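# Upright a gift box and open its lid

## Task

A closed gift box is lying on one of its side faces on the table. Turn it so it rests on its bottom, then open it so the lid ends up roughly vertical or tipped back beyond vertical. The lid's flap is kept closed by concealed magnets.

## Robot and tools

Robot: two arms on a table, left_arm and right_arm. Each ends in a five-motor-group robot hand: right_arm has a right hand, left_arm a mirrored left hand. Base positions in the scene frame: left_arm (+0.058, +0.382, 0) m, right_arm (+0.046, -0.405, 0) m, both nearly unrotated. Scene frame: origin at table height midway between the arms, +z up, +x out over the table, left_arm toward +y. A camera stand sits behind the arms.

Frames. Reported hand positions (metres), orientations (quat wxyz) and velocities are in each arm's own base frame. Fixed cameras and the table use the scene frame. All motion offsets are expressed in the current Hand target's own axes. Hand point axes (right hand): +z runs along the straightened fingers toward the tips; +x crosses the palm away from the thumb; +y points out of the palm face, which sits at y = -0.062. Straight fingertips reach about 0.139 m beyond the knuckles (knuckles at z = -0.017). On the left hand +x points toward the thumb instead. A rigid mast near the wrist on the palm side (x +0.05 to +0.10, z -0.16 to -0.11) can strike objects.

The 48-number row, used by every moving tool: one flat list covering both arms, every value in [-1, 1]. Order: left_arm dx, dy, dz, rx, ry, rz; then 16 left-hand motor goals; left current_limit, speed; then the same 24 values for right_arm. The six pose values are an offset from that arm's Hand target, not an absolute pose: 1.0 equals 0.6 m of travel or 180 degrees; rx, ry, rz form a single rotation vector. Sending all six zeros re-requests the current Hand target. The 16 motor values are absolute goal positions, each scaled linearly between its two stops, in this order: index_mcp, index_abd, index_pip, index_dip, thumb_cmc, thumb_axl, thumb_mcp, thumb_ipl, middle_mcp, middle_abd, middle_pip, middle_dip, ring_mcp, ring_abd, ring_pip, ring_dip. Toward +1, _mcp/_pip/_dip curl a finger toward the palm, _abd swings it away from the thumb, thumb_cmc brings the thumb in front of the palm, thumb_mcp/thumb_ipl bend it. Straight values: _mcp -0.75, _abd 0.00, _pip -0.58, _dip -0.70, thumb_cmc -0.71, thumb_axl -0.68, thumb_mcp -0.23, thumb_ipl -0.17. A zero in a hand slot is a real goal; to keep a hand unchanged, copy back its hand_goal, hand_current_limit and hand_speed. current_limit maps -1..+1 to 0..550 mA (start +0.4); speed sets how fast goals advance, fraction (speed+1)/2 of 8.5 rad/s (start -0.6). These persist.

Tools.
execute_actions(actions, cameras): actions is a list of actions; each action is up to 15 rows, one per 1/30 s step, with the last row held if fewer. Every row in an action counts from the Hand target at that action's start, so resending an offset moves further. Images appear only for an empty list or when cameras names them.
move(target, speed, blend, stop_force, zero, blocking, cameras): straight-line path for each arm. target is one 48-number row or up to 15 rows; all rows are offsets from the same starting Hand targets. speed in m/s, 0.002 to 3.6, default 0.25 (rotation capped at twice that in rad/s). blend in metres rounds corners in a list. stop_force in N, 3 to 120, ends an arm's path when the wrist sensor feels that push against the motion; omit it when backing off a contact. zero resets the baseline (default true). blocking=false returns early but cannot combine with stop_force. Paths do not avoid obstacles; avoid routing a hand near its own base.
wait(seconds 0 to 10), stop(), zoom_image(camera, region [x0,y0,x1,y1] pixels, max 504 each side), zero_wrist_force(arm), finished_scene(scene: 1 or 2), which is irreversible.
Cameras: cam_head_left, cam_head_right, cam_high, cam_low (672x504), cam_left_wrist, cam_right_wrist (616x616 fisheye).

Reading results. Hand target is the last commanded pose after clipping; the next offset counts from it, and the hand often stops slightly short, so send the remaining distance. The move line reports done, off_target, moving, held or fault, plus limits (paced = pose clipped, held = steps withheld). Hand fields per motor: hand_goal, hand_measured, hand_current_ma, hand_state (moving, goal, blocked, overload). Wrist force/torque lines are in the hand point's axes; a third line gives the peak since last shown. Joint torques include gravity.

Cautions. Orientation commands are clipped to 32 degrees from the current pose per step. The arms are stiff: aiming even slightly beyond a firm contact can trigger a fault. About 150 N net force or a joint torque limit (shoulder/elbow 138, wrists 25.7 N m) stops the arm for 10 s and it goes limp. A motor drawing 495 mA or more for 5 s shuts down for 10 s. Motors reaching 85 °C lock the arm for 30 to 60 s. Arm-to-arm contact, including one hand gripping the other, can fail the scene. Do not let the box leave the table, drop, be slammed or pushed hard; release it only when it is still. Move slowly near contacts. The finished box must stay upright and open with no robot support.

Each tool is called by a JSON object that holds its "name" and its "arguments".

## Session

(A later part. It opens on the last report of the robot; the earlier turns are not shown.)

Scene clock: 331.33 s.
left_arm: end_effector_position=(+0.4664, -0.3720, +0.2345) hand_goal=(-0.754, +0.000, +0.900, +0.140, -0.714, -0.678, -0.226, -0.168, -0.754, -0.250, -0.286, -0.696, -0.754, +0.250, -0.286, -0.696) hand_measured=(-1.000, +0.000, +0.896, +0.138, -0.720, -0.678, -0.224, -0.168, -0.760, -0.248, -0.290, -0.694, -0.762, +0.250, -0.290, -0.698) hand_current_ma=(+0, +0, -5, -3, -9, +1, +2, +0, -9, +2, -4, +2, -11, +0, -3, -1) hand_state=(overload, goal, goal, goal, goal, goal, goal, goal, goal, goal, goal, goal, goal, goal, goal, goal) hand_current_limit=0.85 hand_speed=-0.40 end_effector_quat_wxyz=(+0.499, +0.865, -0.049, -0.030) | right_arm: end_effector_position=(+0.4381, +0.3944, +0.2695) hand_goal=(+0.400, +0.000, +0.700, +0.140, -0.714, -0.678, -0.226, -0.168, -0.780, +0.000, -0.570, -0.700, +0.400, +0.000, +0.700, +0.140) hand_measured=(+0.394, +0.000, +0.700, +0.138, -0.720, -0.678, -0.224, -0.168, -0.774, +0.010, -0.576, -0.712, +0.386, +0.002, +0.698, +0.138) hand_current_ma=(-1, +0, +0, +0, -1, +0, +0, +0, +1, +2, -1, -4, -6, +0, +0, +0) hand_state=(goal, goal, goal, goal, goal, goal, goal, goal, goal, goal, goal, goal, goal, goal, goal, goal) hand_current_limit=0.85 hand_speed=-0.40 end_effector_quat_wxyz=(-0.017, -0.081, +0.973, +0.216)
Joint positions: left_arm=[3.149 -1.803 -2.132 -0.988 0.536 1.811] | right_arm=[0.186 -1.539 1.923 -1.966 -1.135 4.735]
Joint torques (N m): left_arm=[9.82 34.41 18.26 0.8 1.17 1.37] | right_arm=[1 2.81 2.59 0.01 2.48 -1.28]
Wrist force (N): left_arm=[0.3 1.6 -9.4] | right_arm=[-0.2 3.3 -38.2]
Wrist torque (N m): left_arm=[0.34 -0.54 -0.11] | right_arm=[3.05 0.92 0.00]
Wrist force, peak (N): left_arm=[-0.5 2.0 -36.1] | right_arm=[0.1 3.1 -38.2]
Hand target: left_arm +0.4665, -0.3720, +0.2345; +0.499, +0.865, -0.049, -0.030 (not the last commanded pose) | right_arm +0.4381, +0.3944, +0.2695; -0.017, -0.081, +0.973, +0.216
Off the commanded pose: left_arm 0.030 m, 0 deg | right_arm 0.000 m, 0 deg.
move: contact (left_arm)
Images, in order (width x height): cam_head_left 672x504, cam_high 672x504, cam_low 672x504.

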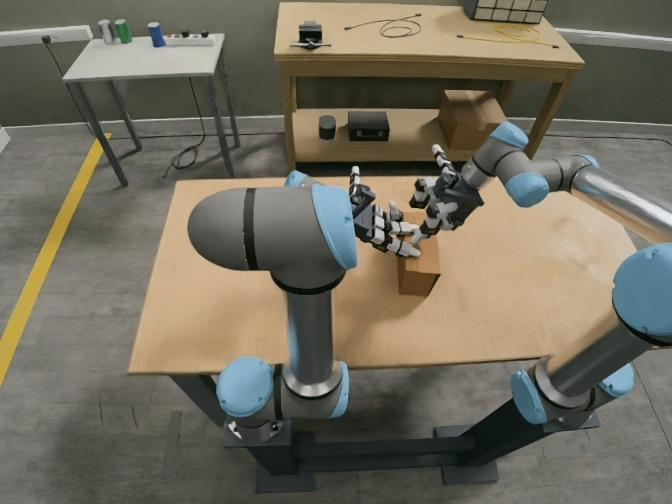

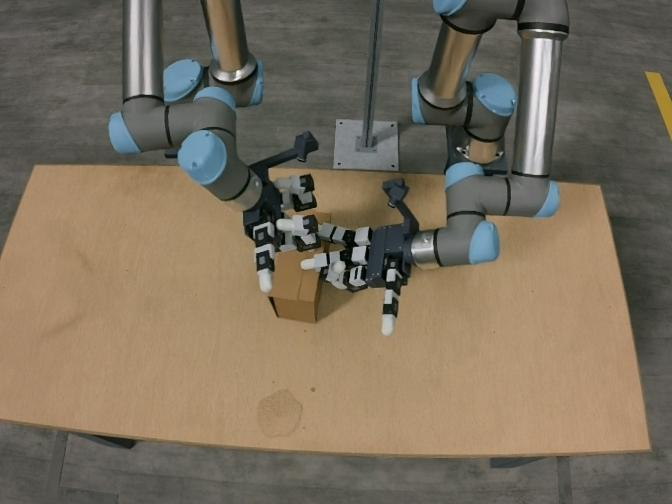

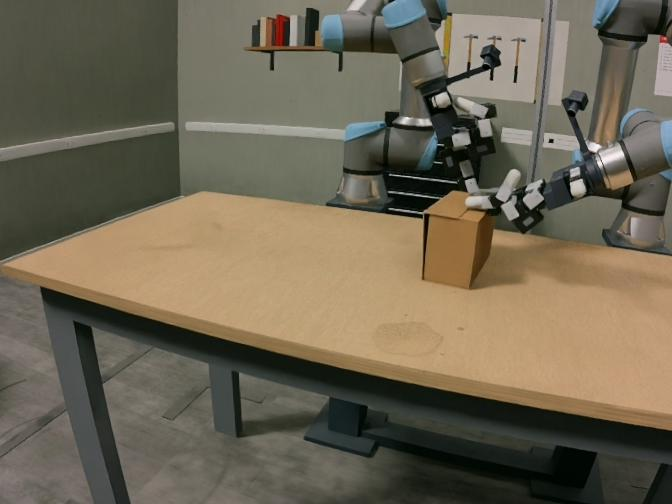

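{"name": "move", "arguments": {"target": [0,0.025,0.0433,0,0,0,-0.754,0,0.9,0.14,-0.714,-0.678,-0.226,-0.168,-0.753,-0.25,-0.285,-0.695,-0.753,0.25,-0.285,-0.695,0.85,-0.4,0,0,0,0,0,0,0.4,0,0.7,0.14,-0.714,-0.678,-0.226,-0.168,-0.78,0,-0.57,-0.7,0.4,0,0.7,0.14,0.85,-0.4], "speed": 0.015, "stop_force": 45, "cameras": ["cam_high","cam_low","cam_head_left"]}}

{"name": "zoom_image", "arguments": {"camera": "cam_low", "region": [390, 160, 530, 300]}}

{"name": "zoom_image", "arguments": {"camera": "cam_high", "region": [240, 200, 380, 340]}}

Scene clock: 336.87 s.
left_arm: end_effector_position=(+0.4661, -0.3764, +0.2347) hand_goal=(-0.754, +0.000, +0.900, +0.140, -0.714, -0.678, -0.226, -0.168, -0.754, -0.250, -0.286, -0.696, -0.754, +0.250, -0.286, -0.696) hand_measured=(-1.000, +0.000, +0.896, +0.138, -0.720, -0.678, -0.224, -0.168, -0.762, -0.240, -0.298, -0.694, -0.764, +0.260, -0.294, -0.698) hand_current_ma=(+0, +0, -5, -3, -9, +1, +2, +0, -12, +13, -18, +2, -16, +13, -11, -1) hand_state=(overload, goal, goal, goal, goal, goal, goal, goal, goal, goal, goal, goal, goal, goal, goal, goal) hand_current_limit=0.85 hand_speed=-0.40 end_effector_quat_wxyz=(+0.499, +0.865, -0.049, -0.030) | right_arm: end_effector_position=(+0.4381, +0.3944, +0.2695) hand_goal=(+0.400, +0.000, +0.700, +0.140, -0.714, -0.678, -0.226, -0.168, -0.780, +0.000, -0.570, -0.700, +0.400, +0.000, +0.700, +0.140) hand_measured=(+0.394, +0.000, +0.700, +0.138, -0.720, -0.678, -0.224, -0.168, -0.770, +0.022, -0.598, -0.734, +0.386, +0.002, +0.698, +0.138) hand_current_ma=(-1, +0, +0, +0, -1, +0, +0, +0, +3, +9, -18, -24, -6, +0, +0, +0) hand_state=(goal, goal, goal, goal, goal, goal, goal, goal, goal, blocked, blocked, blocked, goal, goal, goal, goal) hand_current_limit=0.85 hand_speed=-0.40 end_effector_quat_wxyz=(-0.017, -0.081, +0.973, +0.216)
Joint positions: left_arm=[3.14 -1.807 -2.132 -0.968 0.534 1.793] | right_arm=[0.186 -1.539 1.923 -1.966 -1.135 4.735]
Joint torques (N m): left_arm=[-3.21 27.15 7.65 -0.29 1.32 1.47] | right_arm=[11.2 2.4 3.13 4.78 -1.46 -1.31]
Wrist force (N): left_arm=[-0.7 3.0 -41.1] | right_arm=[-0.2 6.1 -64.1]
Wrist torque (N m): left_arm=[2.88 -1.84 -0.26] | right_arm=[5.13 1.56 0.07]
Wrist force, peak (N): left_arm=[-1.5 2.8 -64.1] | right_arm=[-0.2 6.2 -65.2]
Hand target: left_arm +0.4661, -0.3764, +0.2347; +0.499, +0.865, -0.049, -0.030 (not the last commanded pose) | right_arm +0.4381, +0.3944, +0.2695; -0.017, -0.081, +0.973, +0.216
Off the commanded pose: left_arm 0.026 m, 0 deg | right_arm 0.000 m, 0 deg.
move: contact (left_arm)
Images, in order (width x height): cam_head_left 672x504, cam_high 672x504, cam_low 672x504.

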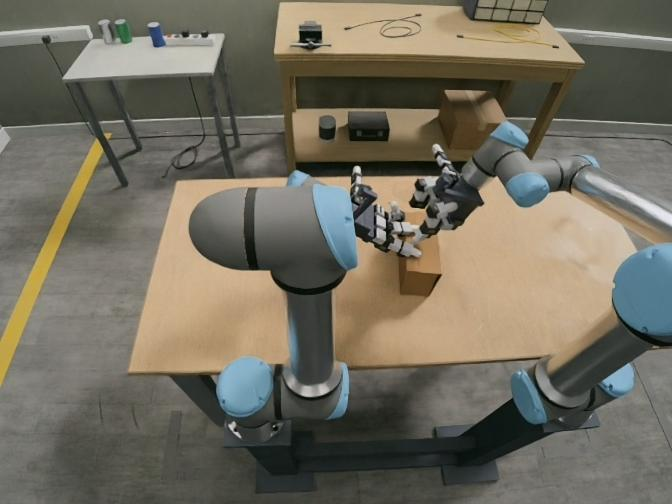

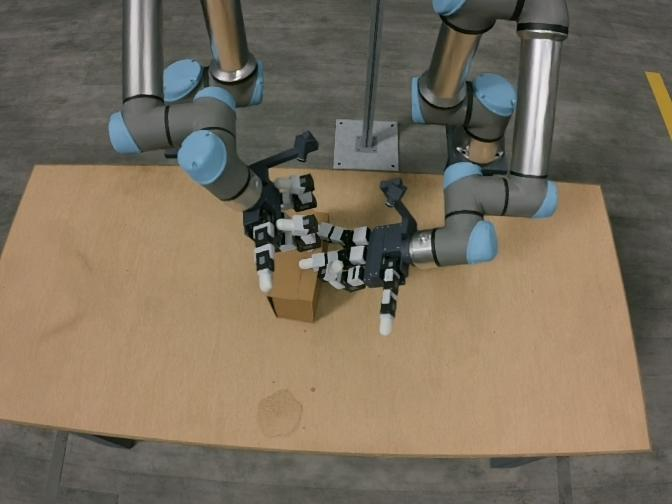

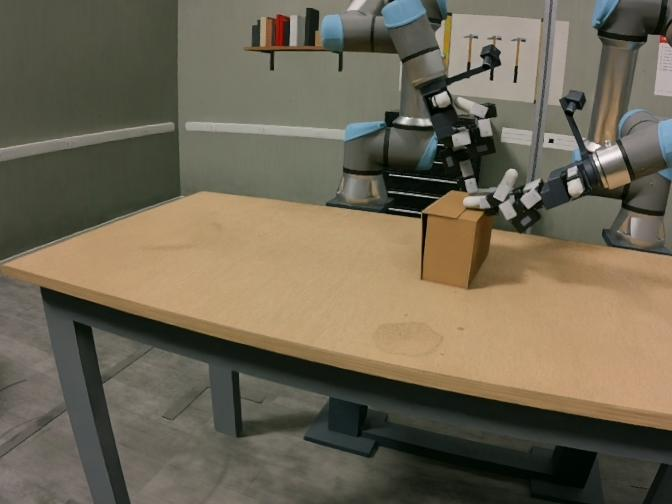

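Scaled by 3.600 from the camera's 672x504 image, which has a finer 960x720 frame.

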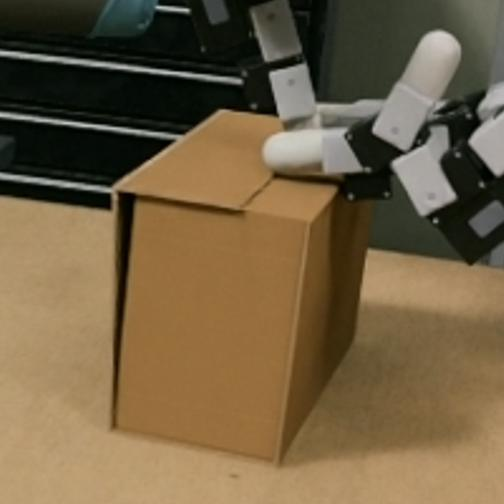

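Scaled by 3.600 from the camera's 672x504 image, which has a finer 960x720 frame.

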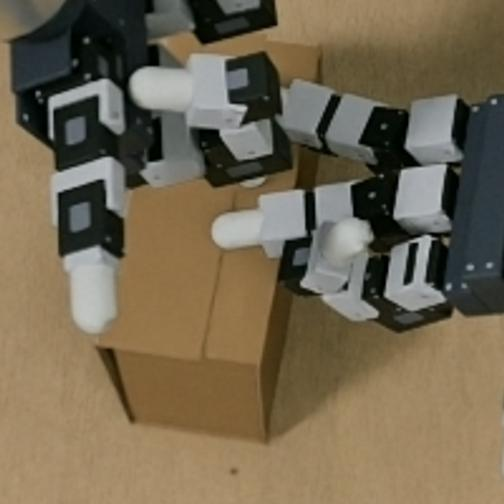

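{"name": "move", "arguments": {"target": [0,0.0183,-0.0683,0.0833,0,0,-0.754,0,0.9,0.14,-0.714,-0.678,-0.226,-0.168,-0.753,-0.25,-0.285,-0.695,-0.753,0.25,-0.285,-0.695,0.85,-0.4,0,0.0141,-0.0302,0,0,0,0.4,0,0.7,0.14,-0.714,-0.678,-0.226,-0.168,-0.78,0,-0.57,-0.7,0.4,0,0.7,0.14,0.85,-0.4], "speed": 0.1, "cameras": ["cam_high","cam_low","cam_head_left"]}}

{"name": "zoom_image", "arguments": {"camera": "cam_low", "region": [390, 160, 530, 300]}}

{"name": "zoom_image", "arguments": {"camera": "cam_high", "region": [240, 200, 380, 340]}}

Scene clock: 369.53 s.
left_arm: end_effector_position=(+0.4696, -0.3467, +0.2647) hand_goal=(-0.754, +0.000, +0.900, +0.140, -0.714, -0.678, -0.226, -0.168, -0.754, -0.250, -0.286, -0.696, -0.754, +0.250, -0.286, -0.696) hand_measured=(-1.000, +0.000, +0.896, +0.138, -0.720, -0.678, -0.224, -0.168, -0.768, -0.246, -0.292, -0.694, -0.770, +0.252, -0.292, -0.698) hand_current_ma=(+0, +0, -5, -3, -9, +1, +2, +0, -25, +4, -8, +2, -29, +2, -8, -1) hand_state=(overload, goal, goal, goal, goal, goal, goal, goal, goal, goal, goal, goal, goal, goal, goal, goal) hand_current_limit=0.85 hand_speed=-0.40 end_effector_quat_wxyz=(+0.382, +0.922, -0.052, -0.023) | right_arm: end_effector_position=(+0.4380, +0.3945, +0.2895) hand_goal=(+0.400, +0.000, +0.700, +0.140, -0.714, -0.678, -0.226, -0.168, -0.780, +0.000, -0.570, -0.700, +0.400, +0.000, +0.700, +0.140) hand_measured=(+0.394, +0.000, +0.700, +0.138, -0.720, -0.678, -0.224, -0.168, -0.780, +0.000, -0.574, -0.702, +0.386, +0.002, +0.698, +0.138) hand_current_ma=(-1, +0, +0, +0, -1, +0, +0, +0, +0, +0, +0, +0, -6, +0, +0, +0) hand_state=(goal, goal, goal, goal, goal, goal, goal, goal, goal, goal, goal, goal, goal, goal, goal, goal) hand_current_limit=0.85 hand_speed=-0.40 end_effector_quat_wxyz=(-0.017, -0.081, +0.973, +0.216)
Joint positions: left_arm=[3.163 -1.658 -2.035 -1.157 0.794 1.762] | right_arm=[0.186 -1.557 1.886 -1.912 -1.135 4.735]
Joint torques (N m): left_arm=[14.03 33.16 29.03 1.32 1.08 -1.16] | right_arm=[-9.6 -34.06 -30.3 -1.14 3.08 1.12]
Wrist force (N): left_arm=[0.6 1.0 0.2] | right_arm=[-0.1 0.4 -0.4]
Wrist torque (N m): left_arm=[-0.27 -0.11 0.18] | right_arm=[0.08 0.04 -0.08]
Wrist force, peak (N): left_arm=[-0.7 2.9 -41.2] | right_arm=[-0.2 6.1 -64.4]
Hand target: left_arm +0.4696, -0.3466, +0.2647; +0.382, +0.922, -0.052, -0.023 | right_arm +0.4380, +0.3945, +0.2895; -0.017, -0.081, +0.973, +0.216
Off the commanded pose: left_arm 0.000 m, 0 deg | right_arm 0.000 m, 0 deg.
move: done
Images, in order (width x height): cam_head_left 672x504, cam_high 672x504, cam_low 672x504.

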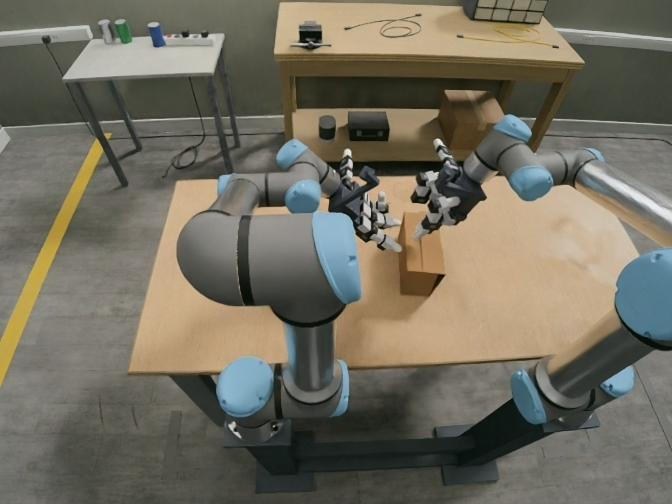

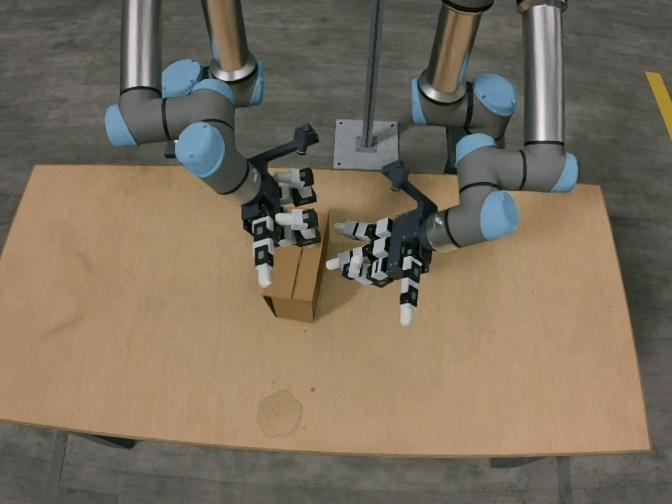

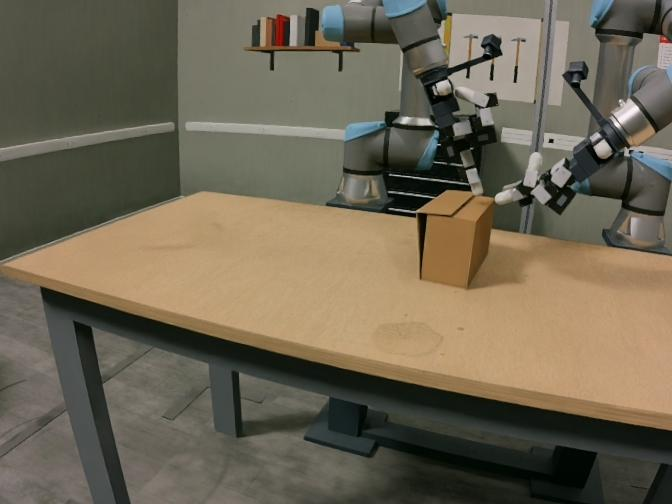

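Scaled by 3.600 from the camera's 672x504 image, which has a finer 960x720 frame.

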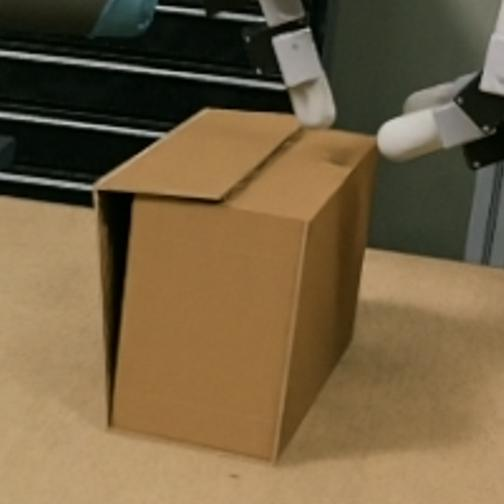

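Scaled by 3.600 from the camera's 672x504 image, which has a finer 960x720 frame.

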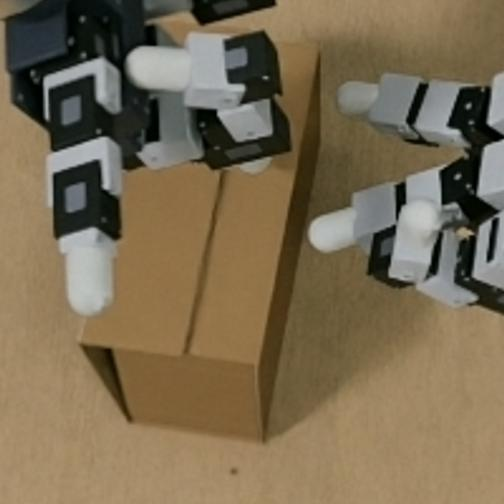

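{"name": "move", "arguments": {"target": [[0,0.0738,0.0738,0,0,0,-0.754,0,0.9,0.14,-0.714,-0.678,-0.226,-0.168,-0.753,-0.25,-0.285,-0.695,-0.753,0.25,-0.285,-0.695,0.85,-0.4,0,-0.0126,0.018,0,0,0,0.4,0,0.7,0.14,-0.714,-0.678,-0.226,-0.168,-0.78,0,-0.57,-0.7,0.4,0,0.7,0.14,0.85,-0.4],[0,0.0559,0.0917,0,0,0,-0.754,0,0.9,0.14,-0.714,-0.678,-0.226,-0.168,-0.753,-0.25,-0.285,-0.695,-0.753,0.25,-0.285,-0.695,0.85,-0.4,0,-0.0168,0.028,0,0,0,0.4,0,0.7,0.14,-0.714,-0.678,-0.226,-0.168,-0.78,0,-0.57,-0.7,0.4,0,0.7,0.14,0.85,-0.4]], "speed": 0.06, "cameras": ["cam_high","cam_low","cam_head_left"]}}

{"name": "zoom_image", "arguments": {"camera": "cam_low", "region": [390, 160, 530, 300]}}

{"name": "zoom_image", "arguments": {"camera": "cam_high", "region": [240, 200, 380, 340]}}

Scene clock: 381.67 s.
left_arm: end_effector_position=(+0.4624, -0.4088, +0.2496) hand_goal=(-0.754, +0.000, +0.900, +0.140, -0.714, -0.678, -0.226, -0.168, -0.754, -0.250, -0.286, -0.696, -0.754, +0.250, -0.286, -0.696) hand_measured=(-1.000, +0.000, +0.896, +0.138, -0.720, -0.678, -0.224, -0.168, -0.764, -0.246, -0.290, -0.694, -0.768, +0.252, -0.292, -0.698) hand_current_ma=(+0, +0, -5, -3, -9, +1, +2, +0, -16, +3, -3, +2, -26, +2, -6, -1) hand_state=(overload, goal, goal, goal, goal, goal, goal, goal, goal, goal, goal, goal, goal, goal, goal, goal) hand_current_limit=0.85 hand_speed=-0.40 end_effector_quat_wxyz=(+0.382, +0.922, -0.052, -0.023) | right_arm: end_effector_position=(+0.4384, +0.3924, +0.2701) hand_goal=(+0.400, +0.000, +0.700, +0.140, -0.714, -0.678, -0.226, -0.168, -0.780, +0.000, -0.570, -0.700, +0.400, +0.000, +0.700, +0.140) hand_measured=(+0.394, +0.000, +0.700, +0.138, -0.720, -0.678, -0.224, -0.168, -0.764, -0.008, -0.562, -0.698, +0.386, +0.002, +0.698, +0.138) hand_current_ma=(-1, +0, +0, +0, -1, +0, +0, +0, +7, -1, +2, +0, -6, +0, +0, +0) hand_state=(goal, goal, goal, goal, goal, goal, goal, goal, goal, goal, goal, goal, goal, goal, goal, goal) hand_current_limit=0.85 hand_speed=-0.40 end_effector_quat_wxyz=(-0.017, -0.081, +0.973, +0.216)
Joint positions: left_arm=[3.032 -1.725 -2.043 -0.952 0.785 1.578] | right_arm=[0.181 -1.541 1.923 -1.962 -1.135 4.73]
Joint torques (N m): left_arm=[-15.42 21.78 10.76 3.98 0.5 -1.16] | right_arm=[10.31 -12.36 -10.85 -3.58 1.31 2.04]
Wrist force (N): left_arm=[0.3 0.8 -0.3] | right_arm=[-0.5 1.6 -7.5]
Wrist torque (N m): left_arm=[-0.27 -0.10 0.15] | right_arm=[0.54 0.10 -0.08]
Wrist force, peak (N): left_arm=[0.9 1.3 -0.3] | right_arm=[-0.3 1.7 -7.9]
Hand target: left_arm +0.4624, -0.4088, +0.2495; +0.382, +0.922, -0.052, -0.023 | right_arm +0.4384, +0.3925, +0.2700; -0.017, -0.081, +0.973, +0.216
Off the commanded pose: left_arm 0.000 m, 0 deg | right_arm 0.000 m, 0 deg.
move: done
Images, in order (width x height): cam_head_left 672x504, cam_high 672x504, cam_low 672x504.

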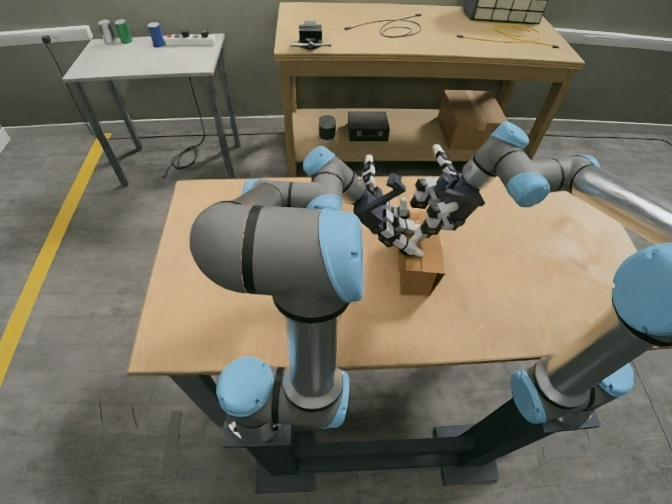

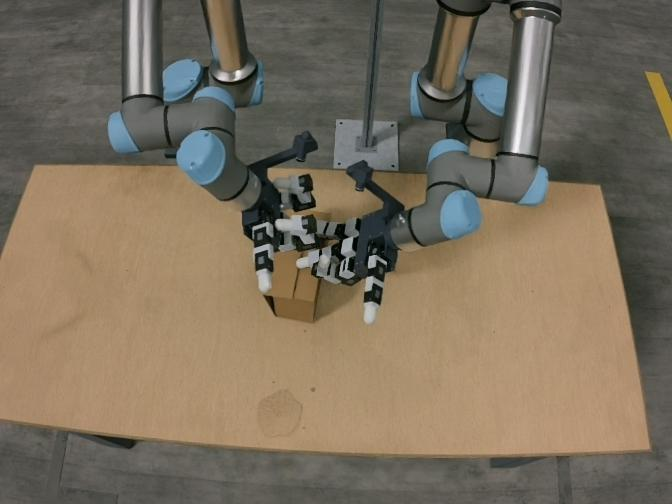

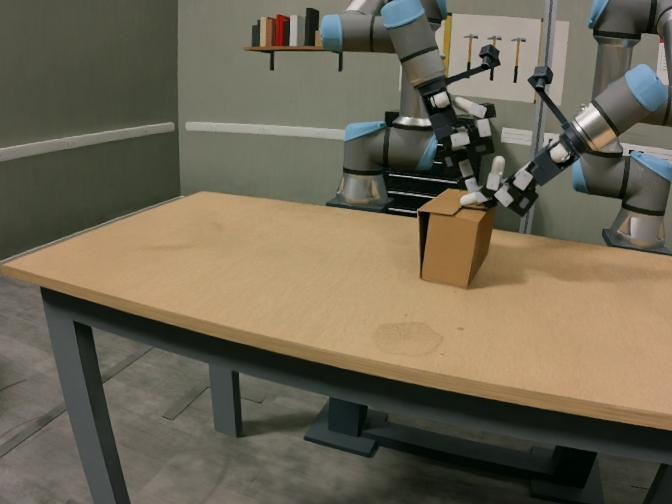

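Scaled by 3.600 from the camera's 672x504 image, which has a finer 960x720 frame.

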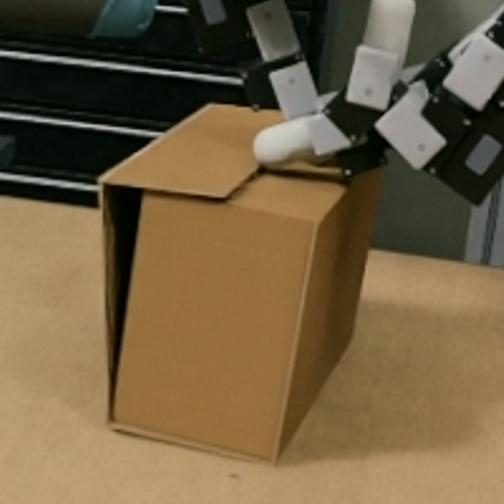

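Scaled by 3.600 from the camera's 672x504 image, which has a finer 960x720 frame.

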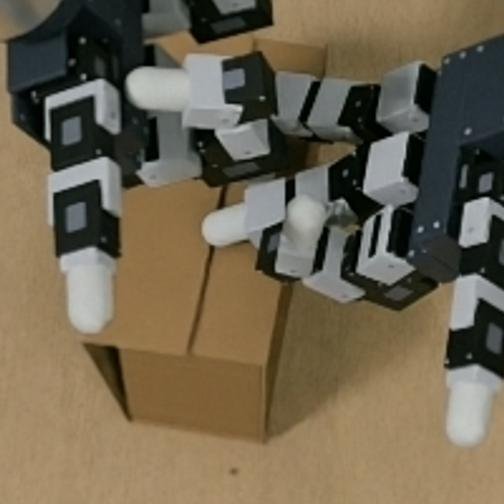

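{"name": "move", "arguments": {"target": [0,0.0472,0.0472,0,0,0,-0.754,0,0.9,0.14,-0.714,-0.678,-0.226,-0.168,-0.753,-0.25,-0.285,-0.695,-0.753,0.25,-0.285,-0.695,0.85,-0.4,0,0,0,0,0,0,0.4,0,0.7,0.14,-0.714,-0.678,-0.226,-0.168,-0.78,0,-0.57,-0.7,0.4,0,0.7,0.14,0.85,-0.4], "speed": 0.03, "stop_force": 28, "cameras": ["cam_high","cam_low","cam_head_left"]}}

{"name": "zoom_image", "arguments": {"camera": "cam_low", "region": [390, 160, 530, 300]}}

{"name": "zoom_image", "arguments": {"camera": "cam_high", "region": [240, 200, 380, 340]}}

Scene clock: 387.07 s.
left_arm: end_effector_position=(+0.4578, -0.4486, +0.2495) hand_goal=(-0.754, +0.000, +0.900, +0.140, -0.714, -0.678, -0.226, -0.168, -0.754, -0.250, -0.286, -0.696, -0.754, +0.250, -0.286, -0.696) hand_measured=(-1.000, +0.000, +0.896, +0.138, -0.720, -0.678, -0.224, -0.168, -0.792, -0.314, -0.292, -0.694, -0.764, +0.252, -0.288, -0.698) hand_current_ma=(+0, +0, -5, -3, -9, +1, +2, +0, -96, -146, -8, +2, -14, +1, -2, -1) hand_state=(overload, goal, goal, goal, goal, goal, goal, goal, blocked, blocked, goal, goal, goal, goal, goal, goal) hand_current_limit=0.85 hand_speed=-0.40 end_effector_quat_wxyz=(+0.382, +0.922, -0.052, -0.023) | right_arm: end_effector_position=(+0.4384, +0.3925, +0.2700) hand_goal=(+0.400, +0.000, +0.700, +0.140, -0.714, -0.678, -0.226, -0.168, -0.780, +0.000, -0.570, -0.700, +0.400, +0.000, +0.700, +0.140) hand_measured=(+0.394, +0.000, +0.700, +0.138, -0.720, -0.678, -0.224, -0.168, -0.778, +0.026, -0.558, -0.686, +0.386, +0.002, +0.698, +0.138) hand_current_ma=(-1, +0, +0, +0, -1, +0, +0, +0, +0, +12, +3, +5, -6, +0, +0, +0) hand_state=(goal, goal, goal, goal, goal, goal, goal, goal, goal, blocked, goal, goal, goal, goal, goal, goal) hand_current_limit=0.85 hand_speed=-0.40 end_effector_quat_wxyz=(-0.017, -0.081, +0.973, +0.216)
Joint positions: left_arm=[2.95 -1.765 -2.02 -0.853 0.788 1.462] | right_arm=[0.181 -1.541 1.923 -1.962 -1.135 4.73]
Joint torques (N m): left_arm=[-23.41 20.93 22.2 2.33 -0.21 -1.08] | right_arm=[7.45 -12.26 -13.62 -1.94 2.2 1.64]
Wrist force (N): left_arm=[11.0 -3.4 -7.9] | right_arm=[6.4 -0.6 -12.4]
Wrist torque (N m): left_arm=[0.52 0.08 0.99] | right_arm=[0.95 0.56 0.36]
Wrist force, peak (N): left_arm=[12.6 -3.4 -6.3] | right_arm=[5.0 0.1 -23.4]
Hand target: left_arm +0.4578, -0.4486, +0.2495; +0.382, +0.922, -0.052, -0.023 | right_arm +0.4384, +0.3925, +0.2700; -0.017, -0.081, +0.973, +0.216
Off the commanded pose: left_arm 0.000 m, 0 deg | right_arm 0.000 m, 0 deg.
move: done
Images, in order (width x height): cam_head_left 672x504, cam_high 672x504, cam_low 672x504.

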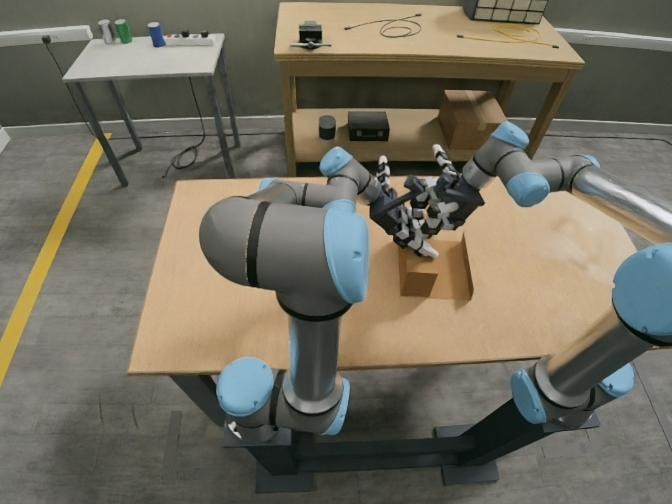

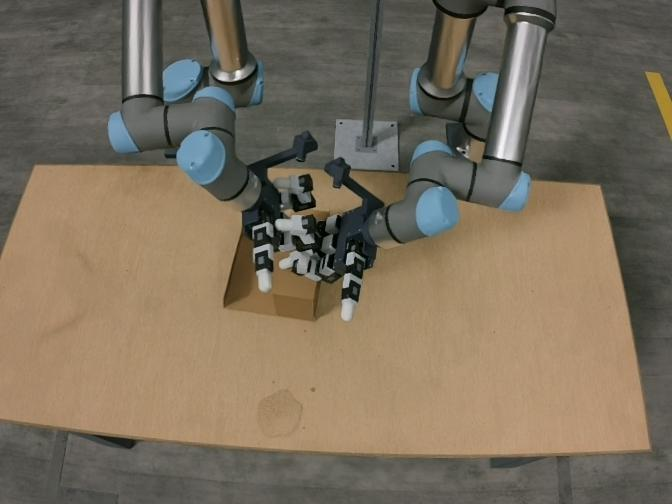

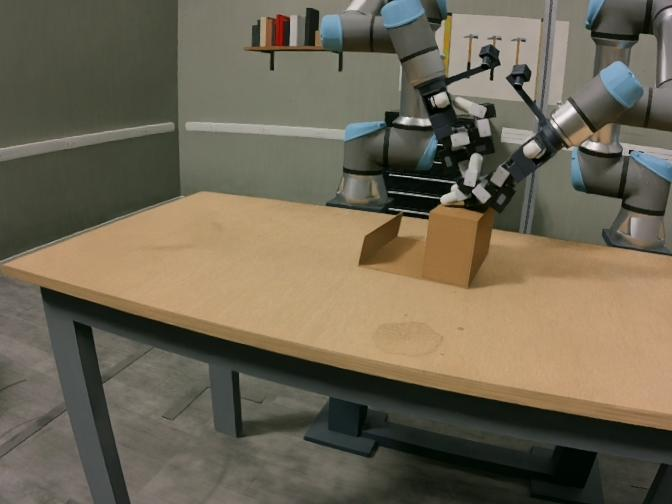

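Scaled by 3.600 from the camera's 672x504 image, which has a finer 960x720 frame.

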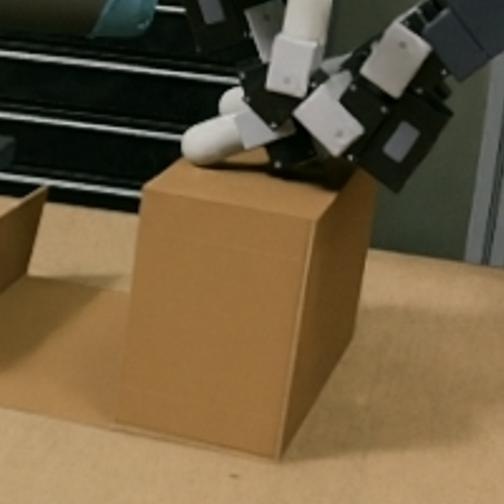

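Scaled by 3.600 from the camera's 672x504 image, which has a finer 960x720 frame.

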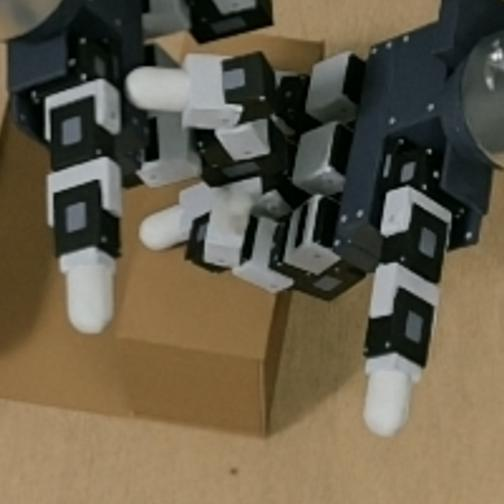

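{"name": "move", "arguments": {"target": [[0,0.0354,-0.0354,0,0,0,-0.754,0,0.9,0.14,-0.714,-0.678,-0.226,-0.168,-0.753,-0.25,-0.285,-0.695,-0.753,0.25,-0.285,-0.695,0.85,-0.4,0,0.0282,-0.0604,0,0,0,0.4,0,0.7,0.14,-0.714,-0.678,-0.226,-0.168,-0.78,0,-0.57,-0.7,0.4,0,0.7,0.14,0.85,-0.4],[0,-0.1355,-0.1827,-0.0833,0,0,-0.754,0,0.9,0.14,-0.714,-0.678,-0.226,-0.168,-0.753,0,-0.285,-0.695,-0.753,0,-0.285,-0.695,0.85,-0.4,0.0018,-0.146,-0.1416,0,-0.0341,0.073,0.4,0,0.7,0.14,-0.714,-0.678,-0.226,-0.168,-0.76,0,-0.57,-0.7,-0.76,0,-0.57,-0.7,0.85,-0.4],[0,-0.188,-0.076,-0.0833,0,0,-0.754,0,0.9,0.14,-0.714,-0.678,-0.226,-0.168,-0.753,0,-0.285,-0.695,-0.753,0,-0.285,-0.695,0.85,-0.4,0.0018,-0.1871,-0.0535,0,-0.0341,0.073,0.4,0,0.7,0.14,-0.714,-0.678,-0.226,-0.168,-0.76,0,-0.57,-0.7,-0.76,0,-0.57,-0.7,0.85,-0.4]], "speed": 0.12, "cameras": ["cam_high","cam_low","cam_head_left","cam_head_right"]}}

{"name": "zoom_image", "arguments": {"camera": "cam_low", "region": [340, 120, 560, 310]}}

{"name": "zoom_image", "arguments": {"camera": "cam_high", "region": [200, 180, 400, 340]}}

Scene clock: 416.97 s.
left_arm: end_effector_position=(+0.4705, -0.3373, +0.2020) hand_goal=(-0.754, +0.000, +0.900, +0.140, -0.714, -0.678, -0.226, -0.168, -0.754, +0.000, -0.286, -0.696, -0.754, +0.000, -0.286, -0.696) hand_measured=(-1.000, +0.000, +0.896, +0.138, -0.720, -0.678, -0.224, -0.168, -0.756, +0.000, -0.284, -0.692, -0.760, +0.004, -0.288, -0.698) hand_current_ma=(+0, +0, -5, -2, -9, +1, +2, +0, -1, +0, +2, +3, -9, +2, -2, -1) hand_state=(overload, goal, goal, goal, goal, goal, goal, goal, goal, goal, goal, goal, goal, goal, goal, goal) hand_current_limit=0.85 hand_speed=-0.40 end_effector_quat_wxyz=(+0.499, +0.865, -0.049, -0.030) | right_arm: end_effector_position=(+0.4563, +0.2785, +0.2517) hand_goal=(+0.400, +0.000, +0.700, +0.140, -0.714, -0.678, -0.226, -0.168, -0.760, +0.000, -0.570, -0.700, -0.760, +0.000, -0.570, -0.700) hand_measured=(+0.394, +0.000, +0.700, +0.138, -0.720, -0.678, -0.224, -0.168, -0.768, +0.002, -0.574, -0.702, -0.762, +0.002, -0.568, -0.698) hand_current_ma=(-1, +0, +0, +0, -1, +0, +0, +0, -2, +0, +0, +0, +0, +0, +0, +0) hand_state=(goal, goal, goal, goal, goal, goal, goal, goal, goal, goal, goal, goal, goal, goal, goal, goal) hand_current_limit=0.85 hand_speed=-0.40 end_effector_quat_wxyz=(+0.010, +0.043, +0.975, +0.216)
Joint positions: left_arm=[3.223 -1.845 -2.154 -1.041 0.556 1.948] | right_arm=[-0.063 -1.68 2.107 -2.011 -1.134 4.74]
Joint torques (N m): left_arm=[-16 21.78 7.4 3.75 -3.54 -1.14] | right_arm=[7.63 -8.99 -13.74 -4.11 3.36 1.94]
Wrist force (N): left_arm=[1.1 1.4 -1.4] | right_arm=[0.2 0.2 -0.3]
Wrist torque (N m): left_arm=[-0.26 -0.23 0.20] | right_arm=[0.05 -0.02 -0.06]
Wrist force, peak (N): left_arm=[11.2 -3.8 -8.2] | right_arm=[6.4 -0.9 -12.7]
Hand target: left_arm +0.4705, -0.3374, +0.2020; +0.499, +0.865, -0.049, -0.030 | right_arm +0.4563, +0.2785, +0.2517; +0.010, +0.043, +0.975, +0.216
Off the commanded pose: left_arm 0.000 m, 0 deg | right_arm 0.000 m, 0 deg.
move: done
Images, in order (width x height): cam_head_left 672x504, cam_head_right 672x504, cam_high 672x504, cam_low 672x504.

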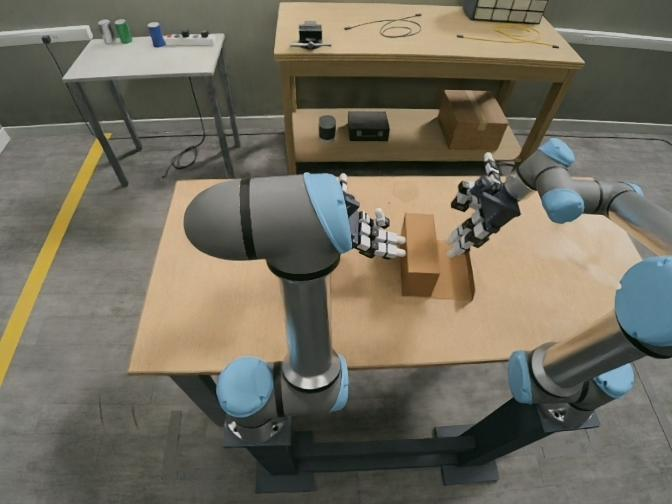

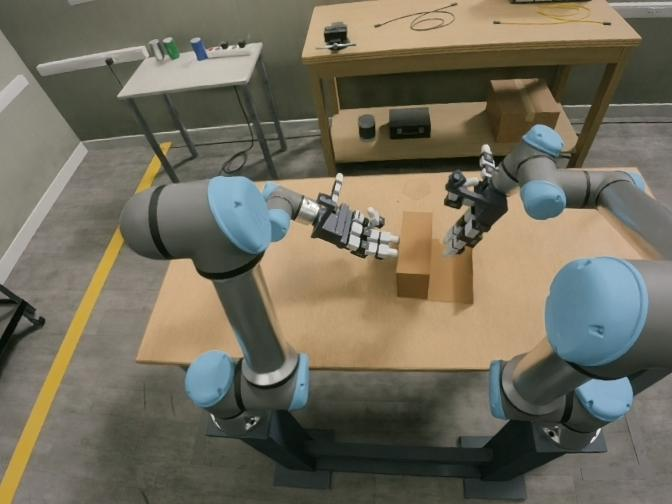

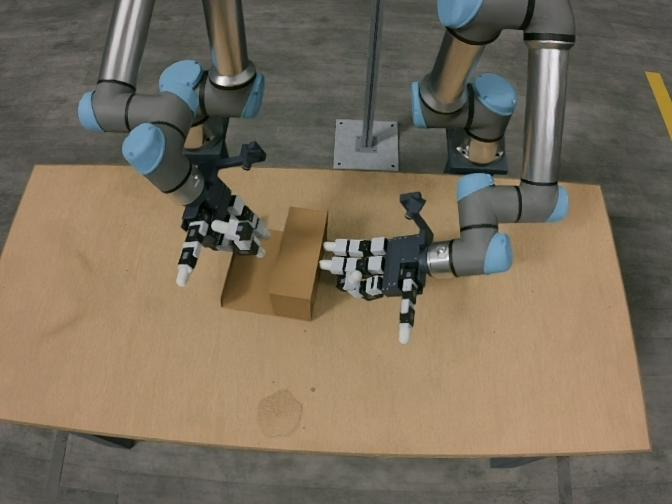

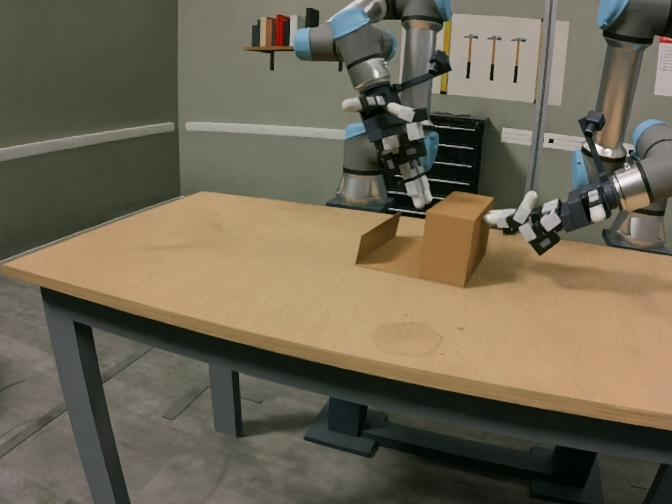

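Scaled by 2.291 from the camera's 672x504 image, which has a finer 960x720 frame.

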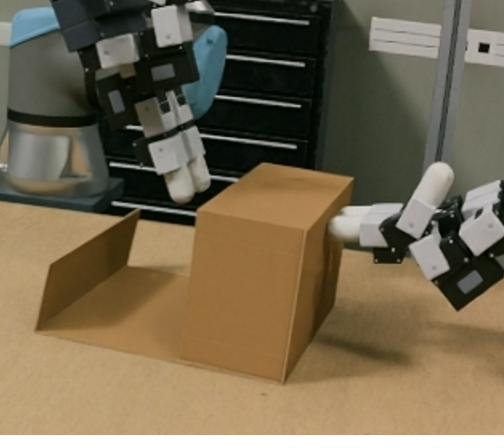

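Scaled by 2.520 from the camera's 672x504 image, which has a finer 960x720 frame.

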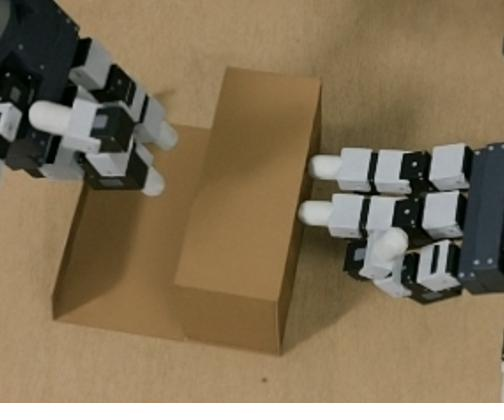

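{"name": "move", "arguments": {"target": [[0,0,0,0,0,0,-0.754,0,0.9,0.14,-0.714,-0.678,-0.226,-0.168,-0.753,0,-0.285,-0.695,-0.753,0,-0.285,-0.695,0.85,-0.4,0,0.0242,0.0113,0,0,0,0.4,0,0.7,0.14,-0.714,-0.678,-0.226,-0.168,-0.76,0,-0.57,-0.7,-0.76,0,-0.57,-0.7,0.85,-0.4],[0,-0.0266,-0.0204,0,0,0,-0.754,0,0.9,0.14,-0.714,-0.678,-0.226,-0.168,-0.753,0,-0.285,-0.695,-0.753,0,-0.285,-0.695,0.85,-0.4,0,0.0903,0.0035,0,0,0,0.4,0,0.7,0.14,-0.714,-0.678,-0.226,-0.168,-0.76,0,-0.57,-0.7,-0.76,0,-0.57,-0.7,0.85,-0.4]], "speed": 0.06, "blend": 0.003, "cameras": ["cam_high","cam_low","cam_head_left"]}}

{"name": "zoom_image", "arguments": {"camera": "cam_low", "region": [340, 120, 560, 310]}}

Scene clock: 434.30 s.
left_arm: end_effector_position=(+0.4726, -0.3190, +0.1943) hand_goal=(-0.754, +0.000, +0.900, +0.140, -0.714, -0.678, -0.226, -0.168, -0.754, +0.000, -0.286, -0.696, -0.754, +0.000, -0.286, -0.696) hand_measured=(-1.000, +0.000, +0.896, +0.138, -0.720, -0.678, -0.224, -0.168, -0.760, +0.000, -0.286, -0.694, -0.760, +0.004, -0.288, -0.698) hand_current_ma=(+0, +0, -5, -2, -9, +1, +2, +0, -7, +0, +0, +2, -9, +2, -2, -1) hand_state=(overload, goal, goal, goal, goal, goal, goal, goal, goal, goal, goal, goal, goal, goal, goal, goal) hand_current_limit=0.85 hand_speed=-0.40 end_effector_quat_wxyz=(+0.499, +0.865, -0.049, -0.030) | right_arm: end_effector_position=(+0.4606, +0.3282, +0.2726) hand_goal=(+0.400, +0.000, +0.700, +0.140, -0.714, -0.678, -0.226, -0.168, -0.760, +0.000, -0.570, -0.700, -0.760, +0.000, -0.570, -0.700) hand_measured=(+0.394, +0.000, +0.700, +0.138, -0.720, -0.678, -0.224, -0.168, -0.768, +0.002, -0.574, -0.702, -0.766, +0.002, -0.572, -0.700) hand_current_ma=(-1, +0, +0, +0, -1, +0, +0, +0, -2, +0, +0, +0, -1, +0, +0, +0) hand_state=(goal, goal, goal, goal, goal, goal, goal, goal, goal, goal, goal, goal, goal, goal, goal, goal) hand_current_limit=0.85 hand_speed=-0.40 end_effector_quat_wxyz=(+0.010, +0.043, +0.975, +0.216)
Joint positions: left_arm=[3.262 -1.851 -2.154 -1.092 0.569 2.016] | right_arm=[0.055 -1.646 2.034 -2.027 -1.139 4.87]
Joint torques (N m): left_arm=[14 22.5 23.92 0.54 0.88 1.31] | right_arm=[8.93 -11.1 -29.55 -1.54 -1.66 2.06]
Wrist force (N): left_arm=[1.4 1.0 -0.5] | right_arm=[-0.2 0.0 -0.1]
Wrist torque (N m): left_arm=[-0.29 -0.22 0.01] | right_arm=[0.04 0.02 -0.10]
Wrist force, peak (N): left_arm=[1.6 1.4 -1.3] | right_arm=[0.1 0.2 -1.0]
Hand target: left_arm +0.4726, -0.3189, +0.1943; +0.499, +0.865, -0.049, -0.030 | right_arm +0.4607, +0.3283, +0.2727; +0.010, +0.043, +0.975, +0.216
Off the commanded pose: left_arm 0.000 m, 0 deg | right_arm 0.000 m, 0 deg.
move: done
Images, in order (width x height): cam_head_left 672x504, cam_high 672x504, cam_low 672x504.

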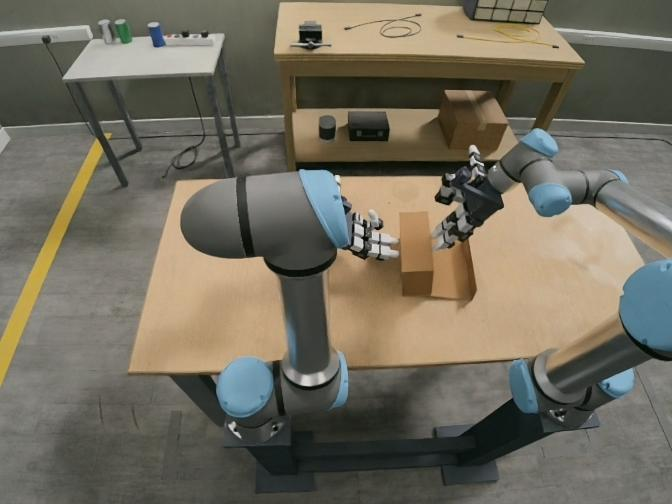

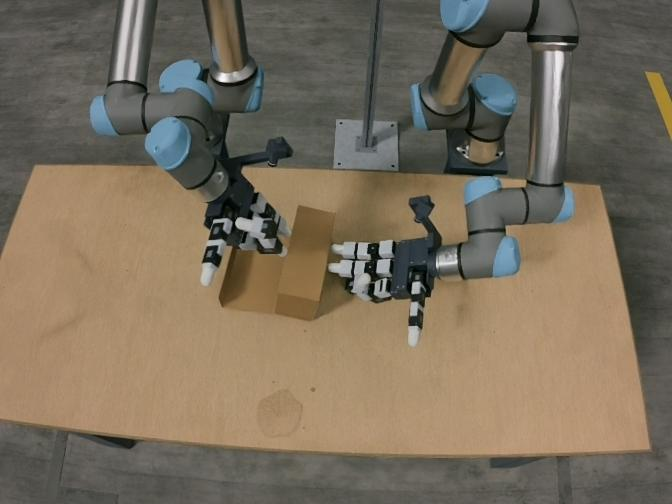

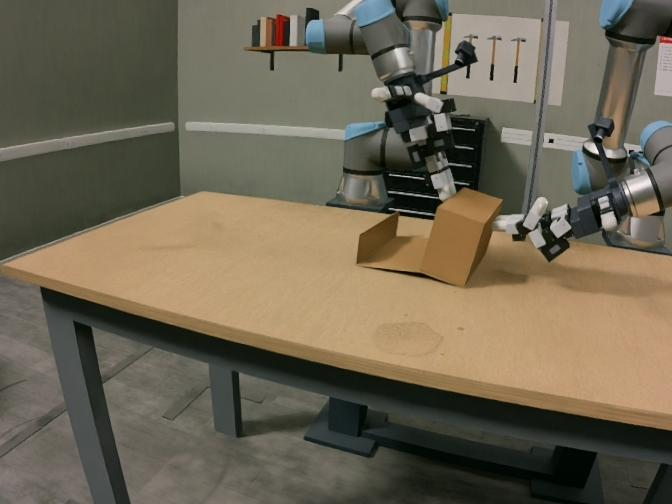

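Scaled by 2.291 from the camera's 672x504 image, which has a finer 960x720 frame.

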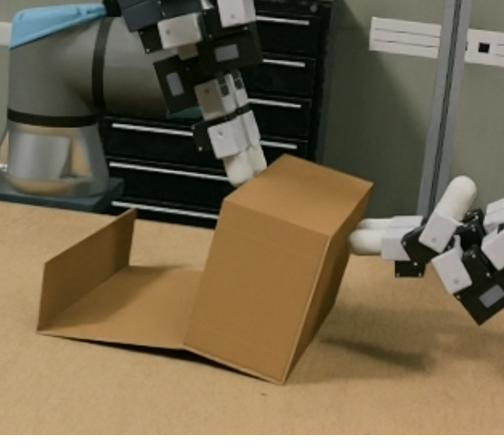

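{"name": "move", "arguments": {"target": [[0,-0.0406,-0.0224,0,0,0,-0.754,0,0.9,0.14,-0.714,-0.678,-0.226,-0.168,-0.753,0,-0.285,-0.695,-0.753,0,-0.285,-0.695,0.85,-0.4,0,0.0658,0.0087,0,0,0,0.4,0,0.7,0.14,-0.714,-0.678,-0.226,-0.168,-0.76,0,-0.57,-0.7,-0.76,0,-0.57,-0.7,0.85,-0.4],[0,-0.0854,-0.0333,0,0,0,-0.754,0,0.9,0.14,-0.714,-0.678,-0.226,-0.168,-0.753,0,-0.285,-0.695,-0.753,0,-0.285,-0.695,0.85,-0.4,0,0.127,0.0353,0,0,0,0.4,0,0.7,0.14,-0.714,-0.678,-0.226,-0.168,-0.76,0,-0.57,-0.7,-0.76,0,-0.57,-0.7,0.85,-0.4]], "speed": 0.06, "blend": 0.003, "cameras": ["cam_low"]}}

{"name": "zoom_image", "arguments": {"camera": "cam_low", "region": [340, 120, 560, 310]}}

Scene clock: 440.53 s.
left_arm: end_effector_position=(+0.4773, -0.2763, +0.1599) hand_goal=(-0.754, +0.000, +0.900, +0.140, -0.714, -0.678, -0.226, -0.168, -0.754, +0.000, -0.286, -0.696, -0.754, +0.000, -0.286, -0.696) hand_measured=(-1.000, +0.000, +0.896, +0.138, -0.720, -0.678, -0.224, -0.168, -0.760, +0.000, -0.286, -0.694, -0.760, +0.004, -0.288, -0.698) hand_current_ma=(+0, +0, -5, -2, -9, +1, +2, +0, -7, +0, +0, +2, -9, +2, -2, -1) hand_state=(overload, goal, goal, goal, goal, goal, goal, goal, goal, goal, goal, goal, goal, goal, goal, goal) hand_current_limit=0.85 hand_speed=-0.40 end_effector_quat_wxyz=(+0.499, +0.865, -0.049, -0.030) | right_arm: end_effector_position=(+0.4675, +0.4059, +0.2857) hand_goal=(+0.400, +0.000, +0.700, +0.140, -0.714, -0.678, -0.226, -0.168, -0.760, +0.000, -0.570, -0.700, -0.760, +0.000, -0.570, -0.700) hand_measured=(+0.394, +0.000, +0.700, +0.138, -0.720, -0.678, -0.224, -0.168, -0.768, +0.002, -0.574, -0.702, -0.766, +0.000, -0.572, -0.700) hand_current_ma=(-1, +0, +0, +0, -1, +0, +0, +0, -2, +0, +0, +0, -1, +0, +0, +0) hand_state=(goal, goal, goal, goal, goal, goal, goal, goal, goal, goal, goal, goal, goal, goal, goal, goal) hand_current_limit=0.85 hand_speed=-0.40 end_effector_quat_wxyz=(+0.010, +0.043, +0.975, +0.216)
Joint positions: left_arm=[3.351 -1.912 -2.157 -1.149 0.608 2.161] | right_arm=[0.224 -1.554 1.93 -2.091 -1.157 5.054]
Joint torques (N m): left_arm=[13.45 23.61 17.47 0.52 1.04 1.65] | right_arm=[8.44 -13.99 -28.24 -4.86 -1.75 1.88]
Wrist force (N): left_arm=[1.2 0.8 -0.4] | right_arm=[0.4 0.4 -0.3]
Wrist torque (N m): left_arm=[-0.32 -0.18 -0.02] | right_arm=[0.03 -0.10 -0.08]
Wrist force, peak (N): left_arm=[1.2 1.2 -1.1] | right_arm=[-0.7 0.1 -1.5]
Hand target: left_arm +0.4774, -0.2763, +0.1599; +0.499, +0.865, -0.049, -0.030 | right_arm +0.4675, +0.4060, +0.2857; +0.010, +0.043, +0.975, +0.216
Off the commanded pose: left_arm 0.000 m, 0 deg | right_arm 0.000 m, 0 deg.
move: done
Images, in order (width x height): cam_low 672x504.

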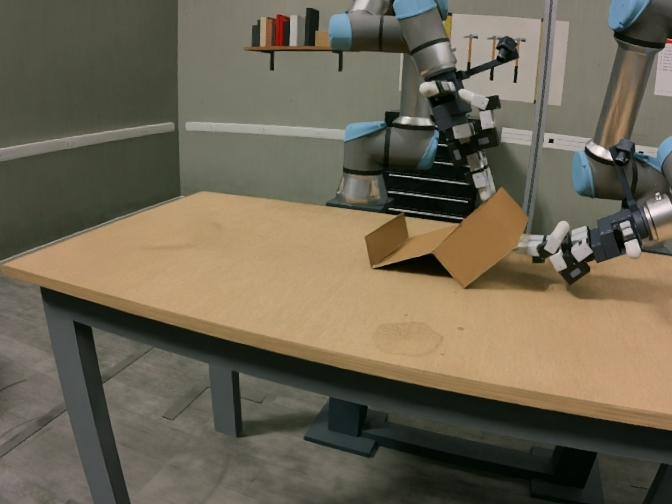

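Scaled by 2.291 from the camera's 672x504 image, which has a finer 960x720 frame.

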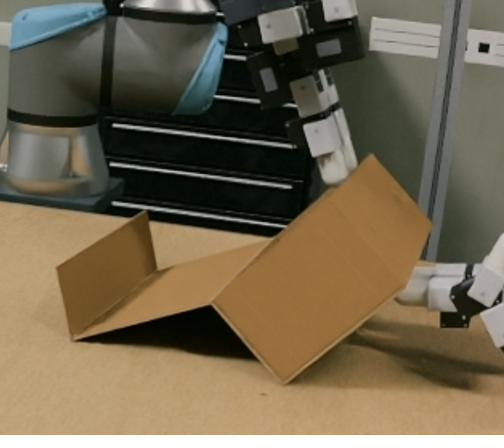

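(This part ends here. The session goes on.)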